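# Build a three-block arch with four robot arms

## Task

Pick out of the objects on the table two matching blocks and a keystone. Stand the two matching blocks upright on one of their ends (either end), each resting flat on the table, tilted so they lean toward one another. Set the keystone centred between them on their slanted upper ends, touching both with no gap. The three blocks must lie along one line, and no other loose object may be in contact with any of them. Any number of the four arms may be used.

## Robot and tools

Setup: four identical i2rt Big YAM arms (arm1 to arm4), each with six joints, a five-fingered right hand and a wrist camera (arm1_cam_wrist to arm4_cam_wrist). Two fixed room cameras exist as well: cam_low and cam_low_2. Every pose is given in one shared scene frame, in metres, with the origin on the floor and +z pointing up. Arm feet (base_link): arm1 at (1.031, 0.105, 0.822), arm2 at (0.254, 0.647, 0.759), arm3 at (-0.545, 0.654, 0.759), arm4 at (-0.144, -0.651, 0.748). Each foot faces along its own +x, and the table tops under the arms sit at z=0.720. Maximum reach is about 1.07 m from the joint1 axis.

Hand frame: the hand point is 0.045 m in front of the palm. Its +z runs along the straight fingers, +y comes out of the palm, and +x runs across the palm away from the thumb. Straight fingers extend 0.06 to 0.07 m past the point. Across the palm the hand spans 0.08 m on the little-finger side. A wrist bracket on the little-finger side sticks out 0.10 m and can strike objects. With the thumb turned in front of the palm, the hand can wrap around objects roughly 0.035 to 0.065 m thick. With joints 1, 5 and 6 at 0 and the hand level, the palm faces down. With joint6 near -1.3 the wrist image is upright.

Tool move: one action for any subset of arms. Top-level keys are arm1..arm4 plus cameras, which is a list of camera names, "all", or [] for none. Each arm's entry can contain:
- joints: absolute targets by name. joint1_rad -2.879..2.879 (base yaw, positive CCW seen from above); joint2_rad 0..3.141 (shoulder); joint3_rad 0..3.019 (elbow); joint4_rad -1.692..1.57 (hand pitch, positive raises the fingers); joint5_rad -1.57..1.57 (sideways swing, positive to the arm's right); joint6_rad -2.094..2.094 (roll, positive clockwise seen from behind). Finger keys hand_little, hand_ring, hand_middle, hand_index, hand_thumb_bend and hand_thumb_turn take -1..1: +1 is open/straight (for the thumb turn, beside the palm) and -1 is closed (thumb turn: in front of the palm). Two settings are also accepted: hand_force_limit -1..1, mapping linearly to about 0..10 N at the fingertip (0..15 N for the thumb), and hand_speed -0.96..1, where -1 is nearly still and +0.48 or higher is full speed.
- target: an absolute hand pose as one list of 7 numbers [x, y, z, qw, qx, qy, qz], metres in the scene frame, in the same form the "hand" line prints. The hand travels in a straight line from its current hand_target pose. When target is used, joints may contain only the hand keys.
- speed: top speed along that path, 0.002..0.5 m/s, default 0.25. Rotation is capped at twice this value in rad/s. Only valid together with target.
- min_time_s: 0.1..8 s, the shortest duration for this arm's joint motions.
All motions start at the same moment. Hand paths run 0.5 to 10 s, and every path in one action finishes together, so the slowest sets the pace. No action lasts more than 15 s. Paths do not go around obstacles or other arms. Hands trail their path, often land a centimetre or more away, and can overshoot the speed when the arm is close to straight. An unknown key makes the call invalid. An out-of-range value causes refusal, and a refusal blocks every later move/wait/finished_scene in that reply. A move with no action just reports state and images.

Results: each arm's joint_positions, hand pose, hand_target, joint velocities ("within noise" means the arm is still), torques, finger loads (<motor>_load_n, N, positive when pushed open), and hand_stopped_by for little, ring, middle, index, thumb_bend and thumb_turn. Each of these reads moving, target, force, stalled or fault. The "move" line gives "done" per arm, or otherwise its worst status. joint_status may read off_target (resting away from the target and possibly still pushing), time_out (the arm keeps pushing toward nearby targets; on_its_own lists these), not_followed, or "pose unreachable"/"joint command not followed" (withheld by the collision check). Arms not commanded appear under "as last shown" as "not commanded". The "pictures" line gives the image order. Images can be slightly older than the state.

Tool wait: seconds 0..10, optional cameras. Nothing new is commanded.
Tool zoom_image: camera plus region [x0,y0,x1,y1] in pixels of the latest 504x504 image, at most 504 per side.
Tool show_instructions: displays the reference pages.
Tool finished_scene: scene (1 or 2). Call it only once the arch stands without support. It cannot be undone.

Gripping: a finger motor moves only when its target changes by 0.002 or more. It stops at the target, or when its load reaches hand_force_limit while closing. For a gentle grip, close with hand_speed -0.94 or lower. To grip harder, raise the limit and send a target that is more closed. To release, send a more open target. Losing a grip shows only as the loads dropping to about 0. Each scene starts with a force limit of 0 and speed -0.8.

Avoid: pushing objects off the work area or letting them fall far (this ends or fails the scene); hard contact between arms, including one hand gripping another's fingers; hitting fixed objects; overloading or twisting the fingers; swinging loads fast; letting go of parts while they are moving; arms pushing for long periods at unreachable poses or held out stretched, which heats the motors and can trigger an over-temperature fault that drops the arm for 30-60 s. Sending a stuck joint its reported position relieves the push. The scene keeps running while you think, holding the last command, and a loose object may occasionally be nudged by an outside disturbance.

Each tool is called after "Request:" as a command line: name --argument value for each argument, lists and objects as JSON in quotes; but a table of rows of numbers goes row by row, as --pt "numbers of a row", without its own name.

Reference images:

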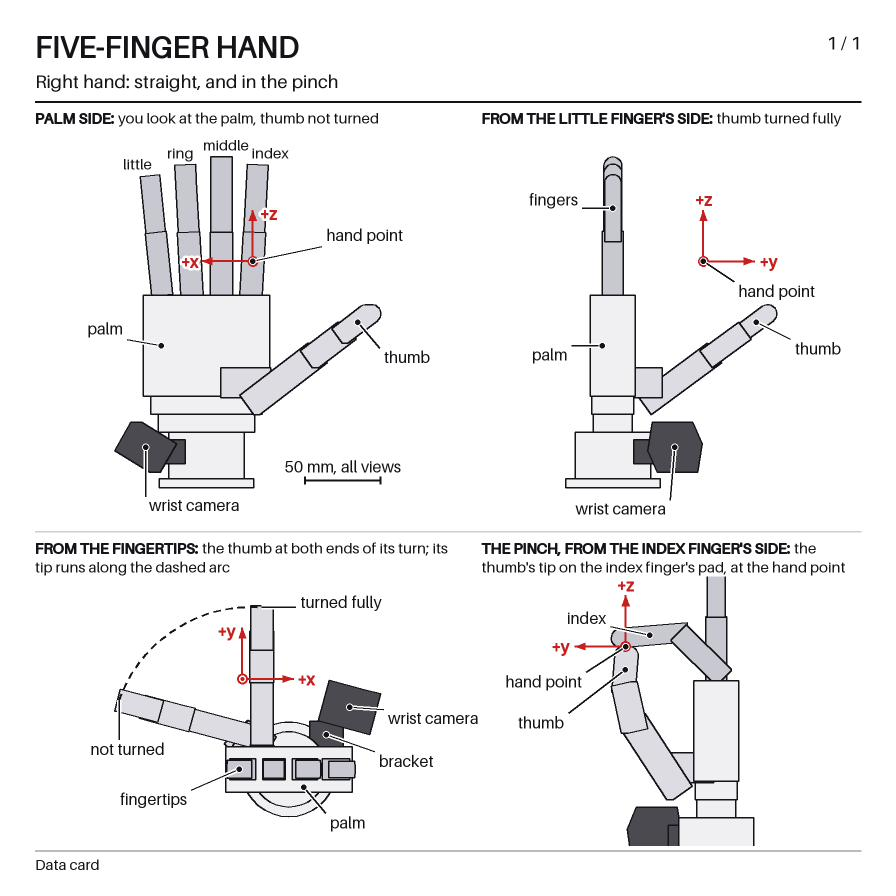

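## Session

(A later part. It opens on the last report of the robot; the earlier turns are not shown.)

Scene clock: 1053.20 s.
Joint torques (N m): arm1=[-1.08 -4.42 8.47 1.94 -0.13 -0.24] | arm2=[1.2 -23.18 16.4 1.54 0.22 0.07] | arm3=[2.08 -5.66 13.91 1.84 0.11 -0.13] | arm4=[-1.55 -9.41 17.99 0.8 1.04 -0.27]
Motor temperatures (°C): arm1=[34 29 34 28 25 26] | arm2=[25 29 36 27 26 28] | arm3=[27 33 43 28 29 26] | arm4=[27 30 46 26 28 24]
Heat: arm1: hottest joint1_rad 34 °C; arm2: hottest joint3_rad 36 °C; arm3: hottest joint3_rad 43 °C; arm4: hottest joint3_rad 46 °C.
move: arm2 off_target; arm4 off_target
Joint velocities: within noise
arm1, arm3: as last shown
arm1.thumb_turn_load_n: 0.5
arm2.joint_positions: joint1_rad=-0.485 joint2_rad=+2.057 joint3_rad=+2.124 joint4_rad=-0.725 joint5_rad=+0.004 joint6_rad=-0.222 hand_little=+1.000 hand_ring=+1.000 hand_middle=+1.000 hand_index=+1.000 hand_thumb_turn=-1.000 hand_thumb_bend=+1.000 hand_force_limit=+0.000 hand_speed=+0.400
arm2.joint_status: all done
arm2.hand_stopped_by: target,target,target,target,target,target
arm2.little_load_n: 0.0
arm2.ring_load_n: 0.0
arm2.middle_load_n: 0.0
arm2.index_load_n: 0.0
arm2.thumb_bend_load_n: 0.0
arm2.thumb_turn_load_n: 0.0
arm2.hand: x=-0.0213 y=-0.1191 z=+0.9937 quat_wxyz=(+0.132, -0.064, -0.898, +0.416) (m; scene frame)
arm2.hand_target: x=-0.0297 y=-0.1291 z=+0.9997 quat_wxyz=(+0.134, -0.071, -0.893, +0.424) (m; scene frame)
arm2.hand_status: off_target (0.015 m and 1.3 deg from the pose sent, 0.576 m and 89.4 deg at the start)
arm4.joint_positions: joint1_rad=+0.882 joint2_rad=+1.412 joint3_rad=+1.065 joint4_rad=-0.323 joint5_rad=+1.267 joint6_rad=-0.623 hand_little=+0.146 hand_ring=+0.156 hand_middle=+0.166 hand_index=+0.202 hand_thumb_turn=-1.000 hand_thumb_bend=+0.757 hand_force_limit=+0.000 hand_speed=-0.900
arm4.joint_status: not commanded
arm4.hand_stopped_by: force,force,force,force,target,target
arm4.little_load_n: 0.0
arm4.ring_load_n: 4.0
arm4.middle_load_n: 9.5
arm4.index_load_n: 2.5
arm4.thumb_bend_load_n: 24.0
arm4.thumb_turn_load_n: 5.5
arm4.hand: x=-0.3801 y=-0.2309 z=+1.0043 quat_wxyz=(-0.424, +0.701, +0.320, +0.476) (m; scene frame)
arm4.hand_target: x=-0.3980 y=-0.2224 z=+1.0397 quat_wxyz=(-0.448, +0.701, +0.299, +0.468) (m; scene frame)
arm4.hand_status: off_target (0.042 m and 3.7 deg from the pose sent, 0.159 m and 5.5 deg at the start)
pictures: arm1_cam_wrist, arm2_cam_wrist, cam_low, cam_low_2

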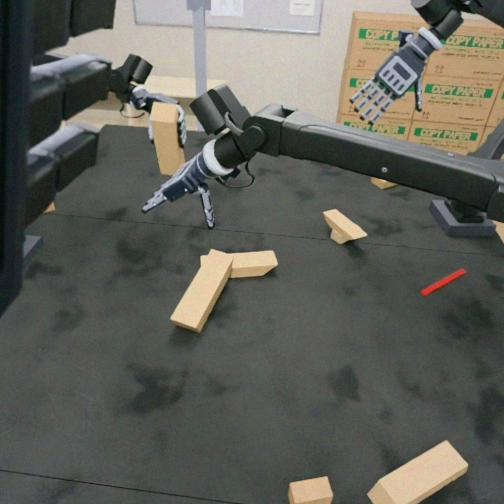

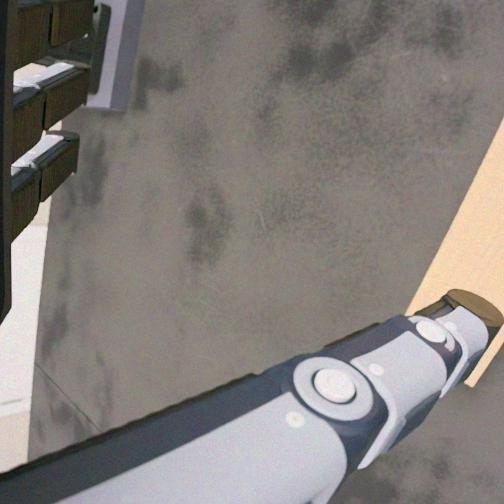

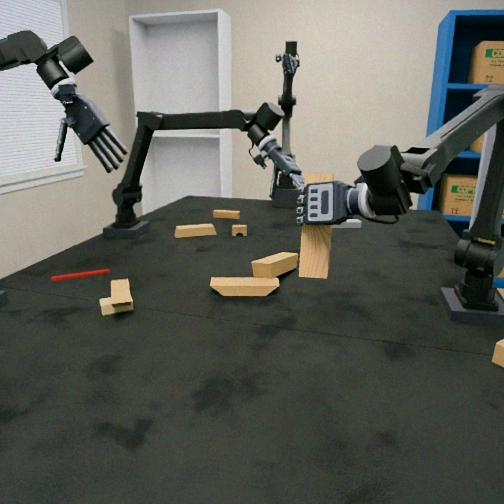

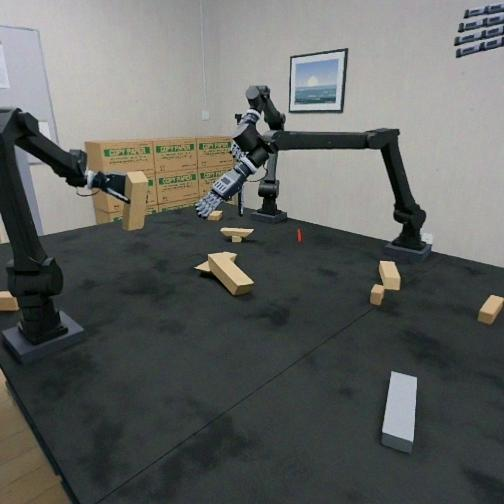

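Request:
move --arm2 '{"target": [-0.036, -0.119, 0.885, -0.1341, 0.0715, 0.8935, -0.4232], "speed": 0.15}' --cameras '["arm1_cam_wrist", "arm2_cam_wrist", "cam_low_2"]'

Scene clock: 1080.53 s.
Joint torques (N m): arm1=[-1.08 -4.42 8.49 1.92 -0.13 -0.24] | arm2=[0.03 -23.88 10.95 2.26 0 0.03] | arm3=[1.79 -5.83 13.9 1.89 0.1 -0.12] | arm4=[-1.49 -9.41 17.98 0.73 1.04 -0.24]
Motor temperatures (°C): arm1=[34 29 34 28 25 26] | arm2=[25 31 39 27 26 28] | arm3=[27 33 43 28 29 26] | arm4=[27 30 52 26 29 24]
Heat: arm1: hottest joint1_rad 34 °C; arm2: hottest joint3_rad 39 °C; arm3: hottest joint3_rad 43 °C; arm4: hottest joint3_rad 52 °C.
move: arm2 off_target
Joint velocities: within noise
arm1.joint_positions: joint1_rad=-0.039 joint2_rad=+0.894 joint3_rad=+1.378 joint4_rad=-0.594 joint5_rad=+0.102 joint6_rad=-1.312 hand_little=+1.000 hand_ring=+1.000 hand_middle=+1.000 hand_index=+1.000 hand_thumb_turn=+1.000 hand_thumb_bend=+1.000 hand_force_limit=+0.000 hand_speed=+0.400
arm1.joint_status: not commanded
arm1.hand_stopped_by: target,target,target,target,target,target
arm1.little_load_n: 0.0
arm1.ring_load_n: 0.0
arm1.middle_load_n: 0.0
arm1.index_load_n: 0.0
arm1.thumb_bend_load_n: 0.0
arm1.thumb_turn_load_n: 0.0
arm1.hand: x=+0.6006 y=+0.0772 z=+1.3981 quat_wxyz=(+0.660, -0.046, -0.740, +0.123) (m; scene frame)
arm1.hand_target: x=+0.5966 y=+0.0816 z=+1.3873 quat_wxyz=(+0.652, -0.044, -0.749, +0.113) (m; scene frame)
arm1.hand_status: not commanded
arm2.joint_positions: joint1_rad=-0.496 joint2_rad=+2.063 joint3_rad=+1.883 joint4_rad=-0.449 joint5_rad=+0.000 joint6_rad=-0.222 hand_little=+1.000 hand_ring=+1.000 hand_middle=+1.000 hand_index=+1.000 hand_thumb_turn=-1.000 hand_thumb_bend=+1.000 hand_force_limit=+0.000 hand_speed=+0.400
arm2.joint_status: not commanded
arm2.hand_stopped_by: target,target,target,target,target,target
arm2.little_load_n: -0.5
arm2.ring_load_n: 0.0
arm2.middle_load_n: 0.0
arm2.index_load_n: -0.5
arm2.thumb_bend_load_n: 0.0
arm2.thumb_turn_load_n: 0.0
arm2.hand: x=-0.0300 y=-0.1178 z=+0.9035 quat_wxyz=(+0.136, -0.068, -0.891, +0.428) (m; scene frame)
arm2.hand_target: x=-0.0359 y=-0.1184 z=+0.8852 quat_wxyz=(+0.134, -0.072, -0.893, +0.423) (m; scene frame)
arm2.hand_status: off_target (0.019 m and 0.8 deg from the pose sent, 0.110 m and 1.3 deg at the start)
arm3.joint_positions: joint1_rad=+0.360 joint2_rad=+1.064 joint3_rad=+1.388 joint4_rad=-1.296 joint5_rad=+0.204 joint6_rad=-1.026 hand_little=+1.000 hand_ring=+1.000 hand_middle=+1.000 hand_index=+1.000 hand_thumb_turn=+1.000 hand_thumb_bend=+1.000 hand_force_limit=+0.000 hand_speed=+0.400
arm3.joint_status: not commanded
arm3.hand_stopped_by: target,target,target,target,target,target
arm3.little_load_n: 0.0
arm3.ring_load_n: 0.0
arm3.middle_load_n: 0.0
arm3.index_load_n: 0.0
arm3.thumb_bend_load_n: 0.0
arm3.thumb_turn_load_n: 0.0
arm3.hand: x=-0.4284 y=+0.3071 z=+1.1286 quat_wxyz=(+0.173, +0.643, -0.702, +0.254) (m; scene frame)
arm3.hand_target: x=-0.4204 y=+0.3008 z=+1.1499 quat_wxyz=(+0.179, +0.644, -0.689, +0.281) (m; scene frame)
arm3.hand_status: not commanded
arm4: as last shown
arm4.joint_positions: joint1_rad=+0.882 joint2_rad=+1.412 joint3_rad=+1.065 joint4_rad=-0.323 joint5_rad=+1.267 joint6_rad=-0.622 hand_little=+0.146 hand_ring=+0.156 hand_middle=+0.166 hand_index=+0.202 hand_thumb_turn=-1.000 hand_thumb_bend=+0.757 hand_force_limit=+0.000 hand_speed=-0.900
arm4.middle_load_n: 9.0
arm4.hand: x=-0.3801 y=-0.2309 z=+1.0042 quat_wxyz=(-0.424, +0.701, +0.320, +0.476) (m; scene frame)
arm4.hand_target: x=-0.3980 y=-0.2224 z=+1.0396 quat_wxyz=(-0.448, +0.701, +0.299, +0.468) (m; scene frame)
pictures: arm1_cam_wrist, arm2_cam_wrist, cam_low_2

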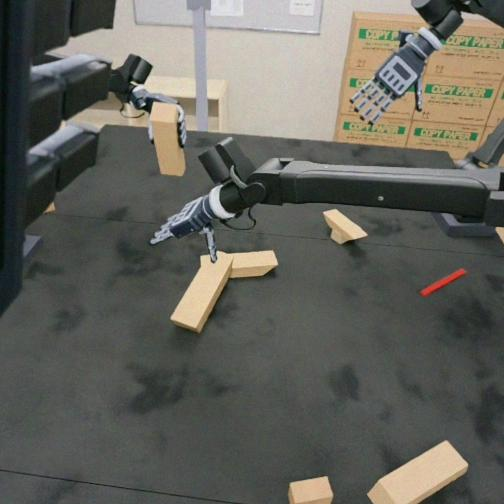

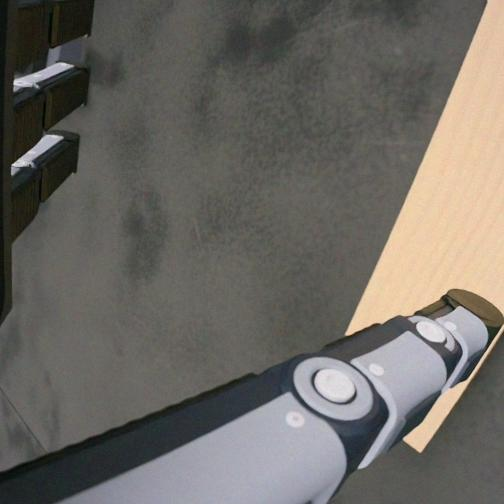

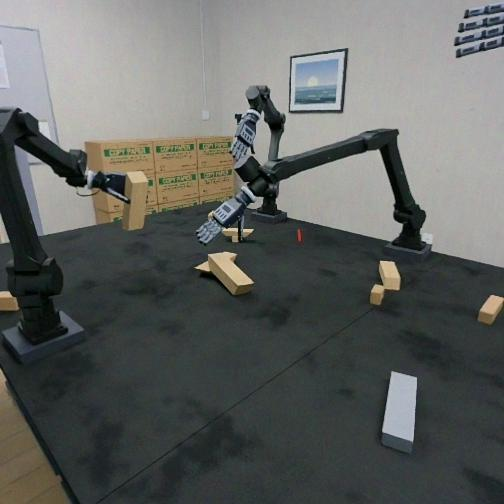

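Request:
move --arm2 '{"target": [-0.045, -0.106, 0.785, -0.1341, 0.0715, 0.8935, -0.4232], "speed": 0.12}' --cameras '["arm1_cam_wrist", "arm2_cam_wrist", "cam_low", "cam_low_2"]'

Scene clock: 1096.87 s.
Joint torques (N m): arm1=[-1.08 -4.48 8.47 1.92 -0.12 -0.25] | arm2=[1.49 -23.94 10.55 2.35 0.01 -0.1] | arm3=[1.9 -5.66 13.93 1.87 0.11 -0.12] | arm4=[-1.44 -9.35 18 0.73 1.04 -0.24]
Motor temperatures (°C): arm1=[34 29 34 28 25 26] | arm2=[25 32 38 27 26 28] | arm3=[27 33 44 28 29 26] | arm4=[27 30 53 26 29 24]
Heat: arm1: hottest joint1_rad 34 °C; arm2: hottest joint3_rad 38 °C; arm3: hottest joint3_rad 44 °C; arm4: hottest joint3_rad 53 °C.
move: arm2 off_target
Joint velocities: within noise
arm1, arm3, arm4: as last shown
arm2.joint_positions: joint1_rad=-0.513 joint2_rad=+2.135 joint3_rad=+1.722 joint4_rad=-0.221 joint5_rad=-0.014 joint6_rad=-0.222 hand_little=+1.000 hand_ring=+1.000 hand_middle=+1.000 hand_index=+1.000 hand_thumb_turn=-1.000 hand_thumb_bend=+1.000 hand_force_limit=+0.000 hand_speed=+0.400
arm2.joint_status: not commanded
arm2.hand_stopped_by: target,target,target,target,target,target
arm2.little_load_n: 0.0
arm2.ring_load_n: 0.0
arm2.middle_load_n: 0.0
arm2.index_load_n: 0.0
arm2.thumb_bend_load_n: 0.0
arm2.thumb_turn_load_n: 0.0
arm2.hand: x=-0.0385 y=-0.1068 z=+0.7997 quat_wxyz=(+0.133, -0.072, -0.892, +0.426) (m; scene frame)
arm2.hand_target: x=-0.0447 y=-0.1057 z=+0.7851 quat_wxyz=(+0.134, -0.071, -0.893, +0.423) (m; scene frame)
arm2.hand_status: off_target (0.016 m and 0.5 deg from the pose sent, 0.120 m and 0.8 deg at the start)
arm4.middle_load_n: 9.5
arm4.thumb_turn_load_n: 5.0
pictures: arm1_cam_wrist, arm2_cam_wrist, cam_low, cam_low_2

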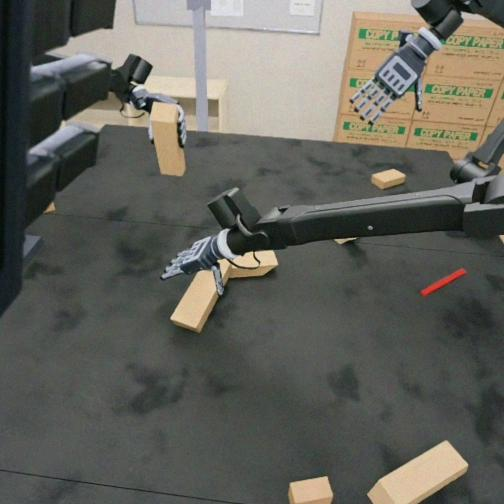

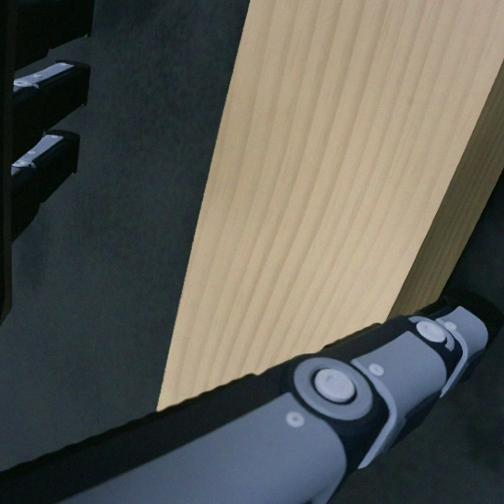

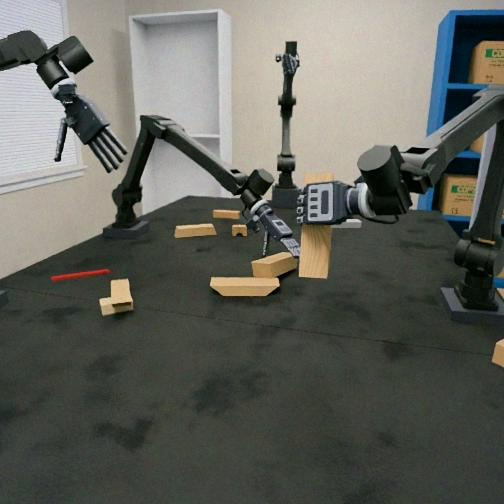

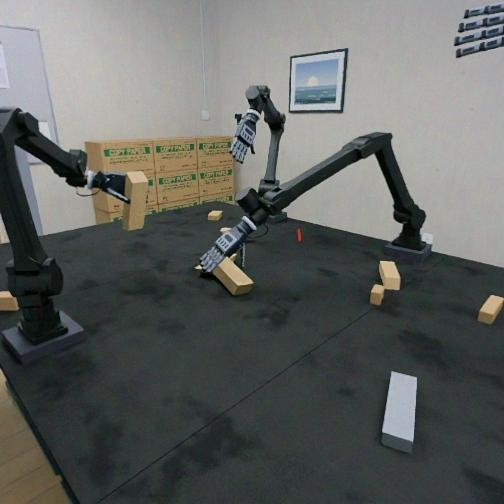

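Request:
zoom_image --camera "arm1_cam_wrist" --region '[150, 170, 300, 340]'

Request:
zoom_image --camera "cam_low_2" --region '[170, 180, 290, 310]'

Request:
zoom_image --camera "cam_low" --region '[200, 180, 350, 310]'

Scaled by 2.965 from the camera's 504x504 image, which has a finer 720x720 frame.

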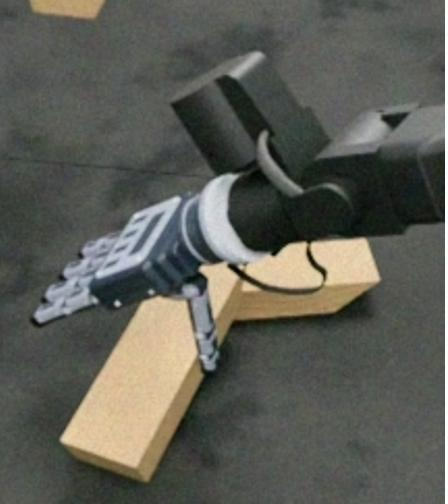

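Scaled by 3.877 from the camera's 504x504 image, which has a finer 720x720 frame.

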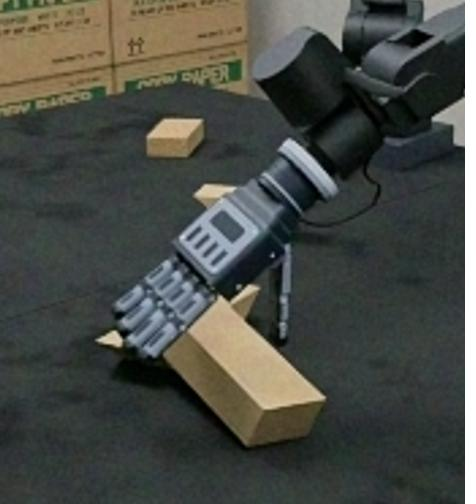

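Scaled by 3.360 from the camera's 504x504 image, which has a finer 720x720 frame.

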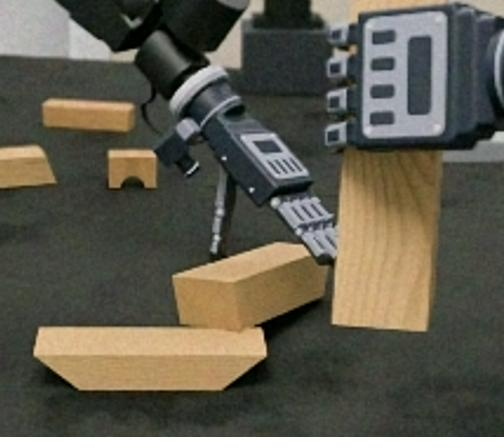

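Request:
move --arm2 '{"target": [-0.042, -0.090, 0.787, -0.096, 0.0464, 0.8987, -0.4253], "speed": 0.1}' --cameras '["arm1_cam_wrist", "arm2_cam_wrist"]'

Scene clock: 1144.70 s.
Joint torques (N m): arm1=[-1.08 -4.42 8.49 1.94 -0.12 -0.24] | arm2=[0.56 -25.82 9.58 1.57 -0.09 -0.1] | arm3=[2.14 -5.66 14.01 1.87 0.11 -0.13] | arm4=[-1.49 -9.47 17.99 0.7 1.04 -0.24]
Motor temperatures (°C): arm1=[33 29 34 28 25 26] | arm2=[25 36 38 27 26 28] | arm3=[27 33 44 28 29 26] | arm4=[27 31 55 26 30 24]
Heat: arm1: hottest joint3_rad 34 °C; arm2: hottest joint3_rad 38 °C; arm3: hottest joint3_rad 44 °C; arm4: hottest joint3_rad 55 °C.
move: arm2 done
Joint velocities: within noise
arm1, arm3, arm4: as last shown
arm2.joint_positions: joint1_rad=-0.544 joint2_rad=+2.135 joint3_rad=+1.694 joint4_rad=-0.221 joint5_rad=-0.125 joint6_rad=-0.251 hand_little=+1.000 hand_ring=+1.000 hand_middle=+1.000 hand_index=+1.000 hand_thumb_turn=-1.000 hand_thumb_bend=+1.000 hand_force_limit=+0.000 hand_speed=+0.400
arm2.joint_status: not commanded
arm2.hand_stopped_by: target,target,target,target,target,target
arm2.little_load_n: 0.0
arm2.ring_load_n: 0.0
arm2.middle_load_n: 0.0
arm2.index_load_n: 0.0
arm2.thumb_bend_load_n: 0.0
arm2.thumb_turn_load_n: 0.0
arm2.hand: x=-0.0388 y=-0.0932 z=+0.7869 quat_wxyz=(+0.094, -0.049, -0.898, +0.426) (m; scene frame)
arm2.hand_target: x=-0.0421 y=-0.0900 z=+0.7870 quat_wxyz=(+0.096, -0.047, -0.899, +0.425) (m; scene frame)
arm2.hand_status: done (0.004 m and 0.4 deg from the pose sent, 0.021 m and 5.2 deg at the start)
arm3.ring_load_n: 0.5
arm4.middle_load_n: 9.0
arm4.thumb_bend_load_n: 23.5
arm4.thumb_turn_load_n: 5.5
pictures: arm1_cam_wrist, arm2_cam_wrist

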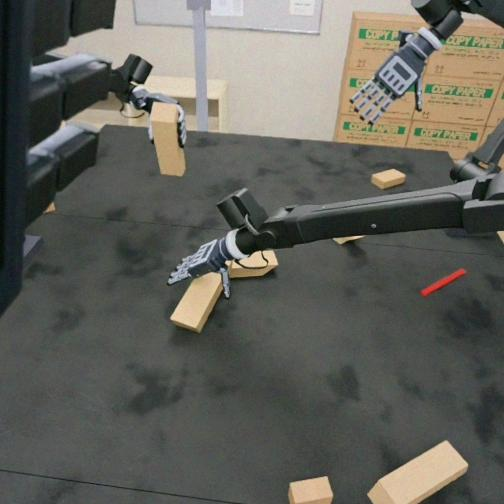

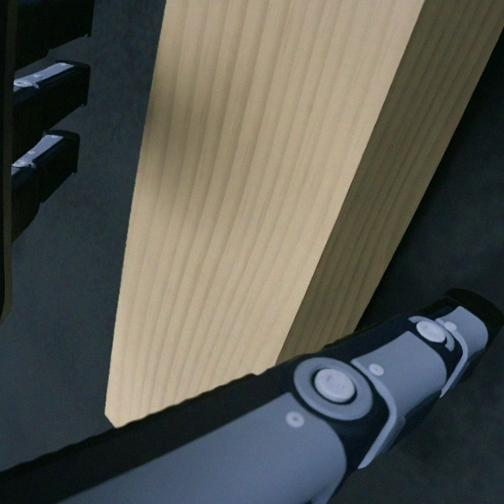

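Request:
move --arm2 '{"target": [-0.044, -0.096, 0.780, -0.096, 0.0464, 0.8987, -0.4253], "speed": 0.05}' --cameras '[]'

Request:
move --arm2 '{"joints": {"hand_thumb_bend": 0.8, "hand_speed": -0.85, "hand_force_limit": -0.8}}' --cameras '["arm2_cam_wrist", "cam_low_2"]'

Scene clock: 1175.83 s.
Joint torques (N m): arm1=[-1.08 -4.42 8.47 1.92 -0.12 -0.24] | arm2=[0.56 -24 11.63 1.74 0 -0.11] | arm3=[2.26 -5.77 13.94 1.92 0.11 -0.12] | arm4=[-1.49 -9.47 17.99 0.69 1.05 -0.24]
Motor temperatures (°C): arm1=[33 29 34 28 25 26] | arm2=[25 38 37 27 26 28] | arm3=[27 33 44 28 29 26] | arm4=[27 31 55 26 30 24]
Heat: arm1: hottest joint3_rad 34 °C; arm2: hottest joint2_rad 38 °C; arm3: hottest joint3_rad 44 °C; arm4: hottest joint3_rad 55 °C.
move: arm2 done
Joint velocities: within noise
arm1, arm3, arm4: as last shown
arm2.joint_positions: joint1_rad=-0.544 joint2_rad=+2.135 joint3_rad=+1.694 joint4_rad=-0.221 joint5_rad=-0.127 joint6_rad=-0.252 hand_little=+1.000 hand_ring=+1.000 hand_middle=+1.000 hand_index=+1.000 hand_thumb_turn=-1.000 hand_thumb_bend=+1.000 hand_force_limit=+0.000 hand_speed=+0.400
arm2.joint_status: not commanded
arm2.hand_stopped_by: target,target,target,target,target,target
arm2.little_load_n: 0.5
arm2.ring_load_n: 0.0
arm2.middle_load_n: 0.0
arm2.index_load_n: 0.0
arm2.thumb_bend_load_n: 0.0
arm2.thumb_turn_load_n: 0.0
arm2.hand: x=-0.0386 y=-0.0932 z=+0.7869 quat_wxyz=(+0.094, -0.049, -0.898, +0.426) (m; scene frame)
arm2.hand_target: x=-0.0440 y=-0.0957 z=+0.7800 quat_wxyz=(+0.096, -0.047, -0.899, +0.425) (m; scene frame)
arm2.hand_status: done (0.009 m and 0.4 deg from the pose sent, 0.009 m and 0.4 deg at the start)
arm3.ring_load_n: 0.0
arm4.middle_load_n: 9.5
arm4.index_load_n: 2.0
arm4.thumb_bend_load_n: 24.0
arm4.thumb_turn_load_n: 5.0
pictures: none
No camera images: "cameras" was empty.

Scene clock: 1177.23 s.
Joint torques (N m): arm1=[-1.08 -4.42 8.47 1.92 -0.12 -0.25] | arm2=[1.14 -24.23 11.59 1.87 0.03 -0.14] | arm3=[2.14 -5.89 13.96 1.88 0.1 -0.11] | arm4=[-1.55 -9.41 17.99 0.72 1.04 -0.24]
Motor temperatures (°C): arm1=[33 29 34 28 25 26] | arm2=[25 38 37 27 26 28] | arm3=[27 33 44 28 29 26] | arm4=[27 31 55 26 30 24]
Heat: arm1: hottest joint3_rad 34 °C; arm2: hottest joint2_rad 38 °C; arm3: hottest joint3_rad 44 °C; arm4: hottest joint3_rad 55 °C.
move: arm2 done
Joint velocities: within noise
arm1, arm3, arm4: as last shown
arm1.thumb_bend_load_n: -0.5
arm1.thumb_turn_load_n: 0.5
arm2.joint_positions: joint1_rad=-0.544 joint2_rad=+2.135 joint3_rad=+1.694 joint4_rad=-0.221 joint5_rad=-0.127 joint6_rad=-0.252 hand_little=+1.000 hand_ring=+1.000 hand_middle=+1.000 hand_index=+1.000 hand_thumb_turn=-1.000 hand_thumb_bend=+0.800 hand_force_limit=-0.800 hand_speed=-0.850
arm2.joint_status: all done
arm2.hand_stopped_by: target,target,target,target,target,target
arm2.little_load_n: 0.0
arm2.ring_load_n: 0.0
arm2.middle_load_n: -0.5
arm2.index_load_n: 0.0
arm2.thumb_bend_load_n: 0.0
arm2.thumb_turn_load_n: 0.0
arm2.hand: x=-0.0386 y=-0.0932 z=+0.7869 quat_wxyz=(+0.094, -0.049, -0.898, +0.426) (m; scene frame)
arm2.hand_target: x=-0.0440 y=-0.0957 z=+0.7800 quat_wxyz=(+0.096, -0.047, -0.899, +0.425) (m; scene frame)
arm2.hand_status: not commanded
arm4.index_load_n: 2.5
arm4.thumb_bend_load_n: 23.5
arm4.thumb_turn_load_n: 5.5
pictures: arm2_cam_wrist, cam_low_2

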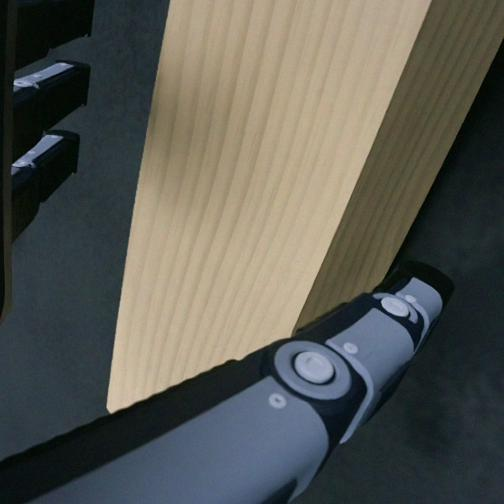

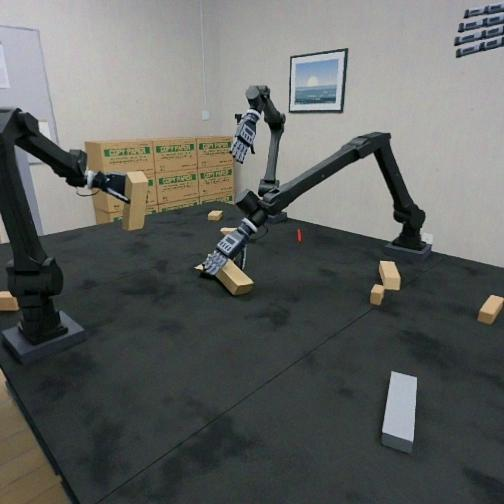

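Request:
move --arm2 '{"target": [-0.050, -0.101, 0.763, -0.096, 0.0464, 0.8987, -0.4253], "speed": 0.05}' --cameras '["arm2_cam_wrist"]'

Scene clock: 1184.57 s.
Joint torques (N m): arm1=[-1.08 -4.42 8.47 1.92 -0.13 -0.25] | arm2=[0.73 -23.3 13.09 2.36 -0.05 -0.13] | arm3=[1.85 -5.83 13.94 1.88 0.11 -0.13] | arm4=[-1.49 -9.47 17.99 0.7 1.05 -0.24]
Motor temperatures (°C): arm1=[33 29 34 28 25 26] | arm2=[25 38 37 27 26 28] | arm3=[27 33 44 28 29 26] | arm4=[27 31 55 26 30 24]
Heat: arm1: hottest joint3_rad 34 °C; arm2: hottest joint2_rad 38 °C; arm3: hottest joint3_rad 44 °C; arm4: hottest joint3_rad 55 °C.
move: arm2 off_target
Joint velocities: within noise
arm1, arm3, arm4: as last shown
arm1.thumb_bend_load_n: 0.0
arm1.thumb_turn_load_n: 0.0
arm2.joint_positions: joint1_rad=-0.545 joint2_rad=+2.167 joint3_rad=+1.694 joint4_rad=-0.214 joint5_rad=-0.128 joint6_rad=-0.254 hand_little=+1.000 hand_ring=+1.000 hand_middle=+1.000 hand_index=+1.000 hand_thumb_turn=-1.000 hand_thumb_bend=+0.800 hand_force_limit=-0.800 hand_speed=-0.850
arm2.joint_status: not commanded
arm2.hand_stopped_by: target,target,target,target,target,target
arm2.little_load_n: 0.0
arm2.ring_load_n: 0.0
arm2.middle_load_n: 0.0
arm2.index_load_n: 0.0
arm2.thumb_bend_load_n: 0.0
arm2.thumb_turn_load_n: 0.0
arm2.hand: x=-0.0381 y=-0.0913 z=+0.7635 quat_wxyz=(+0.090, -0.049, -0.904, +0.416) (m; scene frame)
arm2.hand_target: x=-0.0499 y=-0.1003 z=+0.7634 quat_wxyz=(+0.096, -0.047, -0.899, +0.425) (m; scene frame)
arm2.hand_status: off_target (0.015 m and 1.4 deg from the pose sent, 0.028 m and 0.4 deg at the start)
pictures: arm2_cam_wrist

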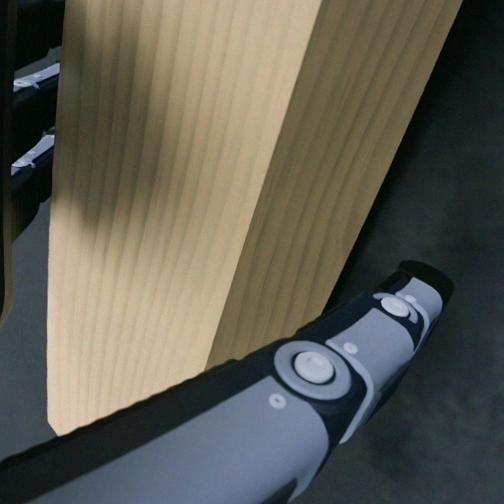

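Request:
move --arm2 '{"target": [-0.050, -0.113, 0.781, -0.096, 0.0464, 0.8987, -0.4253], "speed": 0.05}' --cameras '["arm2_cam_wrist"]'

Scene clock: 1221.80 s.
Joint torques (N m): arm1=[-1.08 -4.48 8.47 1.91 -0.12 -0.25] | arm2=[1.49 -23.82 14.86 1.44 0.14 -0.07] | arm3=[2.32 -5.71 13.91 1.85 0.11 -0.12] | arm4=[-1.55 -9.47 17.99 0.73 1.05 -0.24]
Motor temperatures (°C): arm1=[33 29 34 28 25 26] | arm2=[25 39 39 27 26 28] | arm3=[27 33 44 28 29 26] | arm4=[27 31 56 26 30 24]
Heat: arm1: hottest joint3_rad 34 °C; arm2: hottest joint2_rad 39 °C; arm3: hottest joint3_rad 44 °C; arm4: hottest joint3_rad 56 °C.
move: arm2 off_target
Joint velocities: within noise
arm1, arm3, arm4: as last shown
arm2.joint_positions: joint1_rad=-0.545 joint2_rad=+2.167 joint3_rad=+1.736 joint4_rad=-0.245 joint5_rad=-0.128 joint6_rad=-0.254 hand_little=+1.000 hand_ring=+1.000 hand_middle=+1.000 hand_index=+1.000 hand_thumb_turn=-1.000 hand_thumb_bend=+0.800 hand_force_limit=-0.800 hand_speed=-0.850
arm2.joint_status: not commanded
arm2.hand_stopped_by: target,target,target,target,target,target
arm2.little_load_n: 0.0
arm2.ring_load_n: 0.0
arm2.middle_load_n: 0.0
arm2.index_load_n: 0.0
arm2.thumb_bend_load_n: 0.0
arm2.thumb_turn_load_n: 0.0
arm2.hand: x=-0.0419 y=-0.1000 z=+0.7797 quat_wxyz=(+0.091, -0.048, -0.901, +0.421) (m; scene frame)
arm2.hand_target: x=-0.0498 y=-0.1121 z=+0.7812 quat_wxyz=(+0.096, -0.046, -0.899, +0.426) (m; scene frame)
arm2.hand_status: off_target (0.015 m and 0.8 deg from the pose sent, 0.031 m and 1.4 deg at the start)
arm3.middle_load_n: -0.5
arm4.thumb_bend_load_n: 24.0
pictures: arm2_cam_wrist

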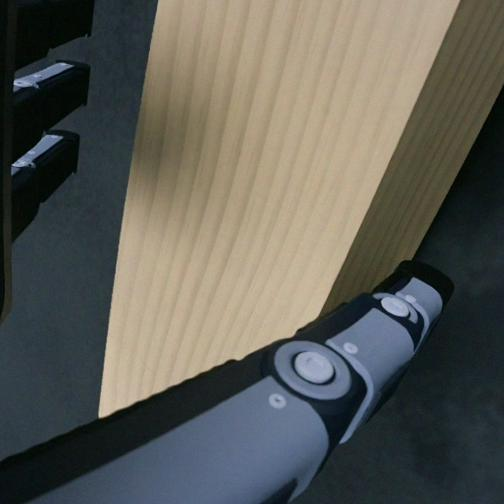

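Request:
move --arm2 '{"target": [-0.053, -0.118, 0.767, -0.096, 0.0464, 0.8987, -0.4253], "speed": 0.05}' --cameras '[]'

Request:
move --arm2 '{"joints": {"hand_index": -0.3, "hand_middle": -0.3, "hand_ring": -0.3, "hand_little": -0.3, "hand_speed": -0.9, "hand_force_limit": -0.4}}' --cameras '["arm2_cam_wrist", "cam_low_2"]'

Scene clock: 1237.93 s.
Joint torques (N m): arm1=[-1.08 -4.48 8.47 1.92 -0.12 -0.24] | arm2=[0.91 -24.64 14.75 2.02 0.14 -0.1] | arm3=[1.96 -6.01 13.94 1.89 0.11 -0.11] | arm4=[-1.55 -9.41 17.98 0.72 1.05 -0.24]
Motor temperatures (°C): arm1=[33 29 34 28 25 26] | arm2=[25 39 39 27 26 28] | arm3=[27 33 44 28 29 26] | arm4=[27 31 56 26 30 24]
Heat: arm1: hottest joint3_rad 34 °C; arm2: hottest joint2_rad 39 °C; arm3: hottest joint3_rad 44 °C; arm4: hottest joint3_rad 56 °C.
move: arm2 off_target
Joint velocities: within noise
arm1, arm3: as last shown
arm2.joint_positions: joint1_rad=-0.545 joint2_rad=+2.200 joint3_rad=+1.750 joint4_rad=-0.245 joint5_rad=-0.128 joint6_rad=-0.254 hand_little=+1.000 hand_ring=+1.000 hand_middle=+1.000 hand_index=+1.000 hand_thumb_turn=-1.000 hand_thumb_bend=+0.800 hand_force_limit=-0.800 hand_speed=-0.850
arm2.joint_status: not commanded
arm2.hand_stopped_by: target,target,target,target,target,target
arm2.little_load_n: 0.0
arm2.ring_load_n: 0.0
arm2.middle_load_n: -0.5
arm2.index_load_n: 0.0
arm2.thumb_bend_load_n: 0.0
arm2.thumb_turn_load_n: 0.0
arm2.hand: x=-0.0427 y=-0.1013 z=+0.7609 quat_wxyz=(+0.088, -0.049, -0.905, +0.413) (m; scene frame)
arm2.hand_target: x=-0.0526 y=-0.1168 z=+0.7673 quat_wxyz=(+0.096, -0.046, -0.899, +0.425) (m; scene frame)
arm2.hand_status: off_target (0.021 m and 1.9 deg from the pose sent, 0.025 m and 0.8 deg at the start)
arm3.middle_load_n: 0.0
arm4.joint_positions: joint1_rad=+0.882 joint2_rad=+1.412 joint3_rad=+1.065 joint4_rad=-0.323 joint5_rad=+1.267 joint6_rad=-0.622 hand_little=+0.146 hand_ring=+0.156 hand_middle=+0.166 hand_index=+0.202 hand_thumb_turn=-1.000 hand_thumb_bend=+0.757 hand_force_limit=+0.000 hand_speed=-0.900
arm4.joint_status: not commanded
arm4.hand_stopped_by: force,force,force,force,target,target
arm4.little_load_n: 0.0
arm4.ring_load_n: 4.0
arm4.middle_load_n: 9.0
arm4.index_load_n: 2.5
arm4.thumb_bend_load_n: 24.0
arm4.thumb_turn_load_n: 5.5
arm4.hand: x=-0.3801 y=-0.2309 z=+1.0042 quat_wxyz=(-0.424, +0.701, +0.320, +0.476) (m; scene frame)
arm4.hand_target: x=-0.3980 y=-0.2224 z=+1.0396 quat_wxyz=(-0.448, +0.701, +0.299, +0.468) (m; scene frame)
arm4.hand_status: not commanded
pictures: none
No camera images: "cameras" was empty.

Scene clock: 1242.77 s.
Joint torques (N m): arm1=[-1.08 -4.42 8.47 1.92 -0.13 -0.25] | arm2=[0.97 -24.47 14.78 1.89 0.11 -0.08] | arm3=[2.02 -5.6 13.9 1.87 0.11 -0.12] | arm4=[-1.55 -9.41 18 0.72 1.05 -0.24]
Motor temperatures (°C): arm1=[33 29 34 28 25 26] | arm2=[25 39 39 27 26 28] | arm3=[27 33 44 28 29 26] | arm4=[27 31 56 26 30 24]
Heat: arm1: hottest joint3_rad 34 °C; arm2: hottest joint2_rad 39 °C; arm3: hottest joint3_rad 44 °C; arm4: hottest joint3_rad 56 °C.
move: arm2 off_target
Joint velocities: within noise
arm1.joint_positions: joint1_rad=-0.039 joint2_rad=+0.894 joint3_rad=+1.378 joint4_rad=-0.594 joint5_rad=+0.102 joint6_rad=-1.312 hand_little=+1.000 hand_ring=+1.000 hand_middle=+1.000 hand_index=+1.000 hand_thumb_turn=+1.000 hand_thumb_bend=+1.000 hand_force_limit=+0.000 hand_speed=+0.400
arm1.joint_status: not commanded
arm1.hand_stopped_by: target,target,target,target,target,target
arm1.little_load_n: 0.0
arm1.ring_load_n: 0.0
arm1.middle_load_n: 0.0
arm1.index_load_n: 0.0
arm1.thumb_bend_load_n: 0.0
arm1.thumb_turn_load_n: 0.0
arm1.hand: x=+0.6006 y=+0.0772 z=+1.3981 quat_wxyz=(+0.660, -0.046, -0.740, +0.123) (m; scene frame)
arm1.hand_target: x=+0.5966 y=+0.0816 z=+1.3873 quat_wxyz=(+0.652, -0.044, -0.749, +0.113) (m; scene frame)
arm1.hand_status: not commanded
arm2.joint_positions: joint1_rad=-0.545 joint2_rad=+2.201 joint3_rad=+1.752 joint4_rad=-0.245 joint5_rad=-0.128 joint6_rad=-0.254 hand_little=+0.107 hand_ring=+0.154 hand_middle=+0.173 hand_index=+0.209 hand_thumb_turn=-1.000 hand_thumb_bend=+0.801 hand_force_limit=-0.400 hand_speed=-0.900
arm2.joint_status: hand_little off_target (ended at +0.107, target -0.300); hand_ring off_target (ended at +0.154, target -0.300); hand_middle off_target (ended at +0.173, target -0.300); hand_index off_target (ended at +0.209, target -0.300); the others done
arm2.hand_stopped_by: force,force,force,force,target,target
arm2.little_load_n: 2.0
arm2.ring_load_n: 0.0
arm2.middle_load_n: 3.0
arm2.index_load_n: 0.0
arm2.thumb_bend_load_n: 1.5
arm2.thumb_turn_load_n: 1.0
arm2.hand: x=-0.0429 y=-0.1018 z=+0.7611 quat_wxyz=(+0.088, -0.049, -0.905, +0.413) (m; scene frame)
arm2.hand_target: x=-0.0526 y=-0.1168 z=+0.7674 quat_wxyz=(+0.096, -0.046, -0.899, +0.426) (m; scene frame)
arm2.hand_status: not commanded
arm3.joint_positions: joint1_rad=+0.360 joint2_rad=+1.064 joint3_rad=+1.388 joint4_rad=-1.296 joint5_rad=+0.204 joint6_rad=-1.026 hand_little=+1.000 hand_ring=+1.000 hand_middle=+1.000 hand_index=+1.000 hand_thumb_turn=+1.000 hand_thumb_bend=+1.000 hand_force_limit=+0.000 hand_speed=+0.400
arm3.joint_status: not commanded
arm3.hand_stopped_by: target,target,target,target,target,target
arm3.little_load_n: 0.0
arm3.ring_load_n: 0.0
arm3.middle_load_n: 0.0
arm3.index_load_n: 0.0
arm3.thumb_bend_load_n: 0.0
arm3.thumb_turn_load_n: 0.0
arm3.hand: x=-0.4284 y=+0.3071 z=+1.1286 quat_wxyz=(+0.173, +0.643, -0.702, +0.254) (m; scene frame)
arm3.hand_target: x=-0.4204 y=+0.3008 z=+1.1499 quat_wxyz=(+0.179, +0.644, -0.689, +0.281) (m; scene frame)
arm3.hand_status: not commanded
arm4: as last shown
arm4.ring_load_n: 4.5
arm4.middle_load_n: 9.5
arm4.index_load_n: 2.0
arm4.thumb_bend_load_n: 23.5
arm4.thumb_turn_load_n: 5.0
pictures: arm2_cam_wrist, cam_low_2

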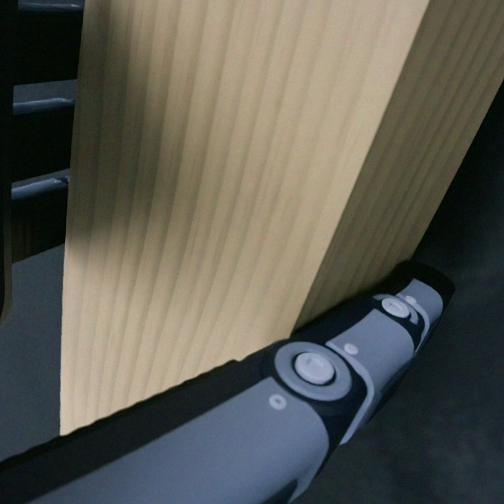

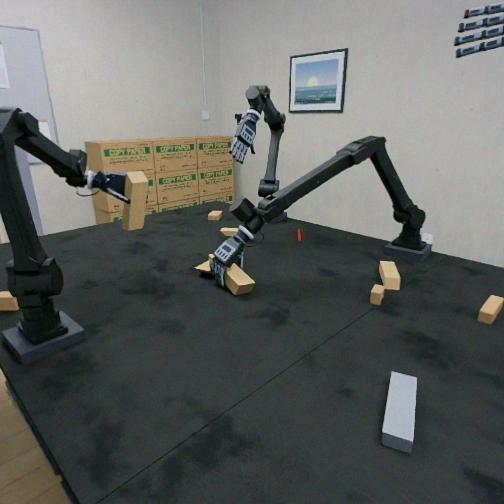

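Request:
move --arm2 '{"joints": {"hand_index": -0.4, "hand_middle": -0.4, "hand_ring": -0.4, "hand_little": -0.4, "hand_speed": -0.9, "hand_force_limit": 0.0}}' --cameras '[]'

Request:
move --arm2 '{"target": [-0.047, -0.108, 0.850, -0.096, 0.0464, 0.8987, -0.4253], "speed": 0.05}' --cameras '["arm1_cam_wrist", "arm2_cam_wrist", "cam_low", "cam_low_2"]'

Scene clock: 1251.33 s.
Joint torques (N m): arm1=[-1.08 -4.42 8.47 1.92 -0.12 -0.24] | arm2=[1.49 -23.71 14.65 1.91 0.11 -0.03] | arm3=[2.08 -5.77 13.89 1.92 0.11 -0.11] | arm4=[-1.44 -9.47 17.99 0.69 1.05 -0.24]
Motor temperatures (°C): arm1=[33 29 34 28 25 26] | arm2=[25 38 38 27 26 28] | arm3=[27 33 44 28 29 26] | arm4=[27 31 56 26 30 24]
Heat: arm1: hottest joint3_rad 34 °C; arm2: hottest joint2_rad 38 °C; arm3: hottest joint3_rad 44 °C; arm4: hottest joint3_rad 56 °C.
move: arm2 off_target
Joint velocities: within noise
arm1, arm3, arm4: as last shown
arm2.joint_positions: joint1_rad=-0.545 joint2_rad=+2.201 joint3_rad=+1.752 joint4_rad=-0.245 joint5_rad=-0.128 joint6_rad=-0.254 hand_little=+0.090 hand_ring=+0.138 hand_middle=+0.165 hand_index=+0.184 hand_thumb_turn=-1.000 hand_thumb_bend=+0.801 hand_force_limit=+0.000 hand_speed=-0.900
arm2.joint_status: hand_little off_target (ended at +0.090, target -0.400); hand_ring off_target (ended at +0.138, target -0.400); hand_middle off_target (ended at +0.165, target -0.400); hand_index off_target (ended at +0.184, target -0.400); the others done
arm2.hand_stopped_by: force,force,force,force,target,target
arm2.little_load_n: 6.5
arm2.ring_load_n: 5.0
arm2.middle_load_n: 3.0
arm2.index_load_n: 8.0
arm2.thumb_bend_load_n: 7.5
arm2.thumb_turn_load_n: 3.0
arm2.hand: x=-0.0429 y=-0.1018 z=+0.7611 quat_wxyz=(+0.088, -0.049, -0.905, +0.413) (m; scene frame)
arm2.hand_target: x=-0.0526 y=-0.1168 z=+0.7675 quat_wxyz=(+0.096, -0.046, -0.899, +0.426) (m; scene frame)
arm2.hand_status: not commanded
arm4.ring_load_n: 4.0
arm4.index_load_n: 2.5
arm4.thumb_bend_load_n: 24.0
pictures: none
No camera images: "cameras" was empty.

Scene clock: 1253.87 s.
Joint torques (N m): arm1=[-1.08 -4.48 8.47 1.92 -0.12 -0.24] | arm2=[1.49 -30.51 15.83 1.73 0.09 0.03] | arm3=[2.02 -5.71 13.91 1.85 0.12 -0.12] | arm4=[-1.49 -9.41 17.99 0.7 1.04 -0.24]
Motor temperatures (°C): arm1=[33 29 34 28 25 26] | arm2=[25 38 39 27 26 28] | arm3=[27 33 44 28 29 26] | arm4=[27 31 56 26 30 24]
Heat: arm1: hottest joint3_rad 34 °C; arm2: hottest joint3_rad 39 °C; arm3: hottest joint3_rad 44 °C; arm4: hottest joint3_rad 56 °C.
move: arm2 off_target
Joint velocities: within noise
arm1, arm3, arm4: as last shown
arm2.joint_positions: joint1_rad=-0.545 joint2_rad=+2.153 joint3_rad=+1.755 joint4_rad=-0.384 joint5_rad=-0.128 joint6_rad=-0.263 hand_little=+0.090 hand_ring=+0.138 hand_middle=+0.165 hand_index=+0.184 hand_thumb_turn=-1.000 hand_thumb_bend=+0.801 hand_force_limit=+0.000 hand_speed=-0.900
arm2.joint_status: not commanded
arm2.hand_stopped_by: force,force,force,force,target,target
arm2.little_load_n: 0.0
arm2.ring_load_n: 5.5
arm2.middle_load_n: 2.5
arm2.index_load_n: 8.0
arm2.thumb_bend_load_n: 6.5
arm2.thumb_turn_load_n: 0.5
arm2.hand: x=-0.0333 y=-0.0794 z=+0.7792 quat_wxyz=(+0.076, -0.049, -0.922, +0.376) (m; scene frame)
arm2.hand_target: x=-0.0452 y=-0.1037 z=+0.8508 quat_wxyz=(+0.096, -0.046, -0.899, +0.426) (m; scene frame)
arm2.hand_status: off_target (0.078 m and 6.7 deg from the pose sent, 0.089 m and 1.8 deg at the start)
arm4.little_load_n: 0.5
pictures: arm1_cam_wrist, arm2_cam_wrist, cam_low, cam_low_2

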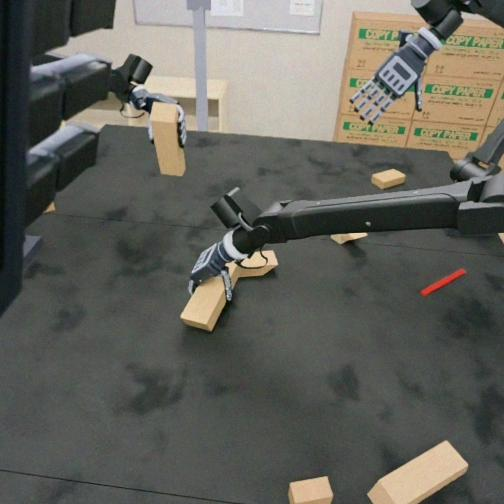

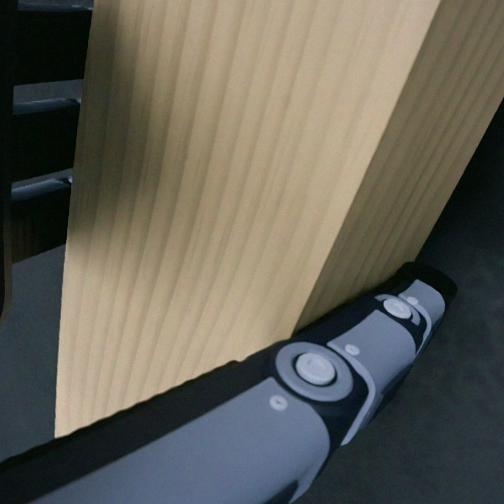

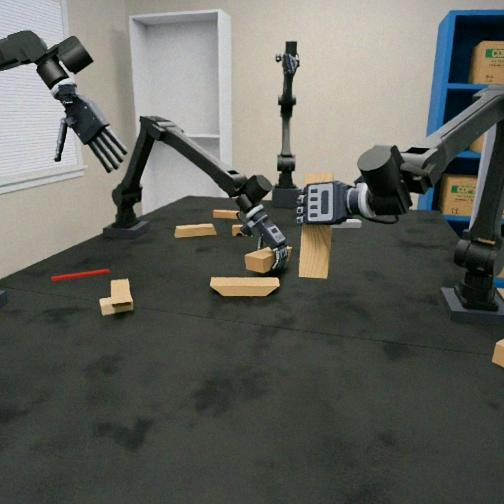

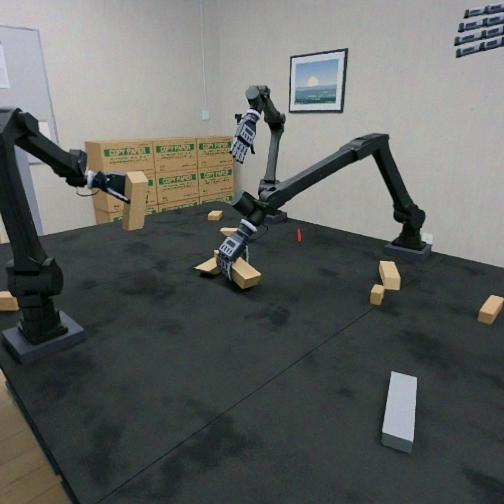

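Request:
move --arm2 '{"joints": {"hand_index": -0.45, "hand_middle": -0.45, "hand_ring": -0.45, "hand_little": -0.45, "hand_speed": -0.88, "hand_force_limit": 0.3}}' --cameras '["arm2_cam_wrist"]'

Scene clock: 1259.97 s.
Joint torques (N m): arm1=[-1.08 -4.42 8.47 1.92 -0.12 -0.24] | arm2=[1.03 -30.21 15.8 1.78 0.08 0.03] | arm3=[2.02 -5.36 13.85 1.85 0.11 -0.12] | arm4=[-1.49 -9.47 18.02 0.68 1.05 -0.24]
Motor temperatures (°C): arm1=[33 29 34 28 25 26] | arm2=[25 39 40 27 26 28] | arm3=[27 33 44 28 29 26] | arm4=[27 31 56 26 30 24]
Heat: arm1: hottest joint3_rad 34 °C; arm2: hottest joint3_rad 40 °C; arm3: hottest joint3_rad 44 °C; arm4: hottest joint3_rad 56 °C.
move: arm2 off_target
Joint velocities: arm1=[within noise] | arm2=[0.005 -0.015 0.002 -0.007 -0.154 -0.037] | arm3=[within noise] | arm4=[within noise]
arm1, arm3, arm4: as last shown
arm1.index_load_n: -0.5
arm1.thumb_bend_load_n: 0.5
arm2.joint_positions: joint1_rad=-0.545 joint2_rad=+2.153 joint3_rad=+1.755 joint4_rad=-0.384 joint5_rad=-0.128 joint6_rad=-0.263 hand_little=+0.061 hand_ring=+0.129 hand_middle=+0.156 hand_index=+0.184 hand_thumb_turn=-1.000 hand_thumb_bend=+0.802 hand_force_limit=+0.300 hand_speed=-0.880
arm2.joint_status: hand_little off_target (ended at +0.061, target -0.450); hand_ring off_target (ended at +0.129, target -0.450); hand_middle off_target (ended at +0.156, target -0.450); hand_index off_target (ended at +0.184, target -0.450); the others done
arm2.hand_stopped_by: force,force,force,force,target,target
arm2.little_load_n: 11.5
arm2.ring_load_n: 6.0
arm2.middle_load_n: 5.5
arm2.index_load_n: 6.5
arm2.thumb_bend_load_n: 10.5
arm2.thumb_turn_load_n: 6.0
arm2.hand: x=-0.0332 y=-0.0793 z=+0.7792 quat_wxyz=(+0.076, -0.049, -0.922, +0.376) (m; scene frame)
arm2.hand_target: x=-0.0451 y=-0.1036 z=+0.8508 quat_wxyz=(+0.096, -0.046, -0.899, +0.425) (m; scene frame)
arm2.hand_status: not commanded
arm4.little_load_n: 0.0
arm4.thumb_turn_load_n: 5.5
pictures: arm2_cam_wrist

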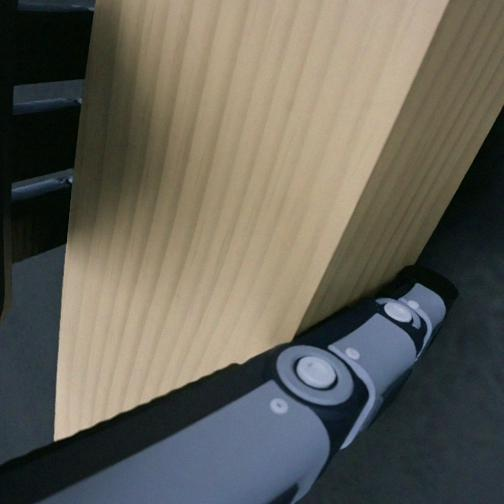

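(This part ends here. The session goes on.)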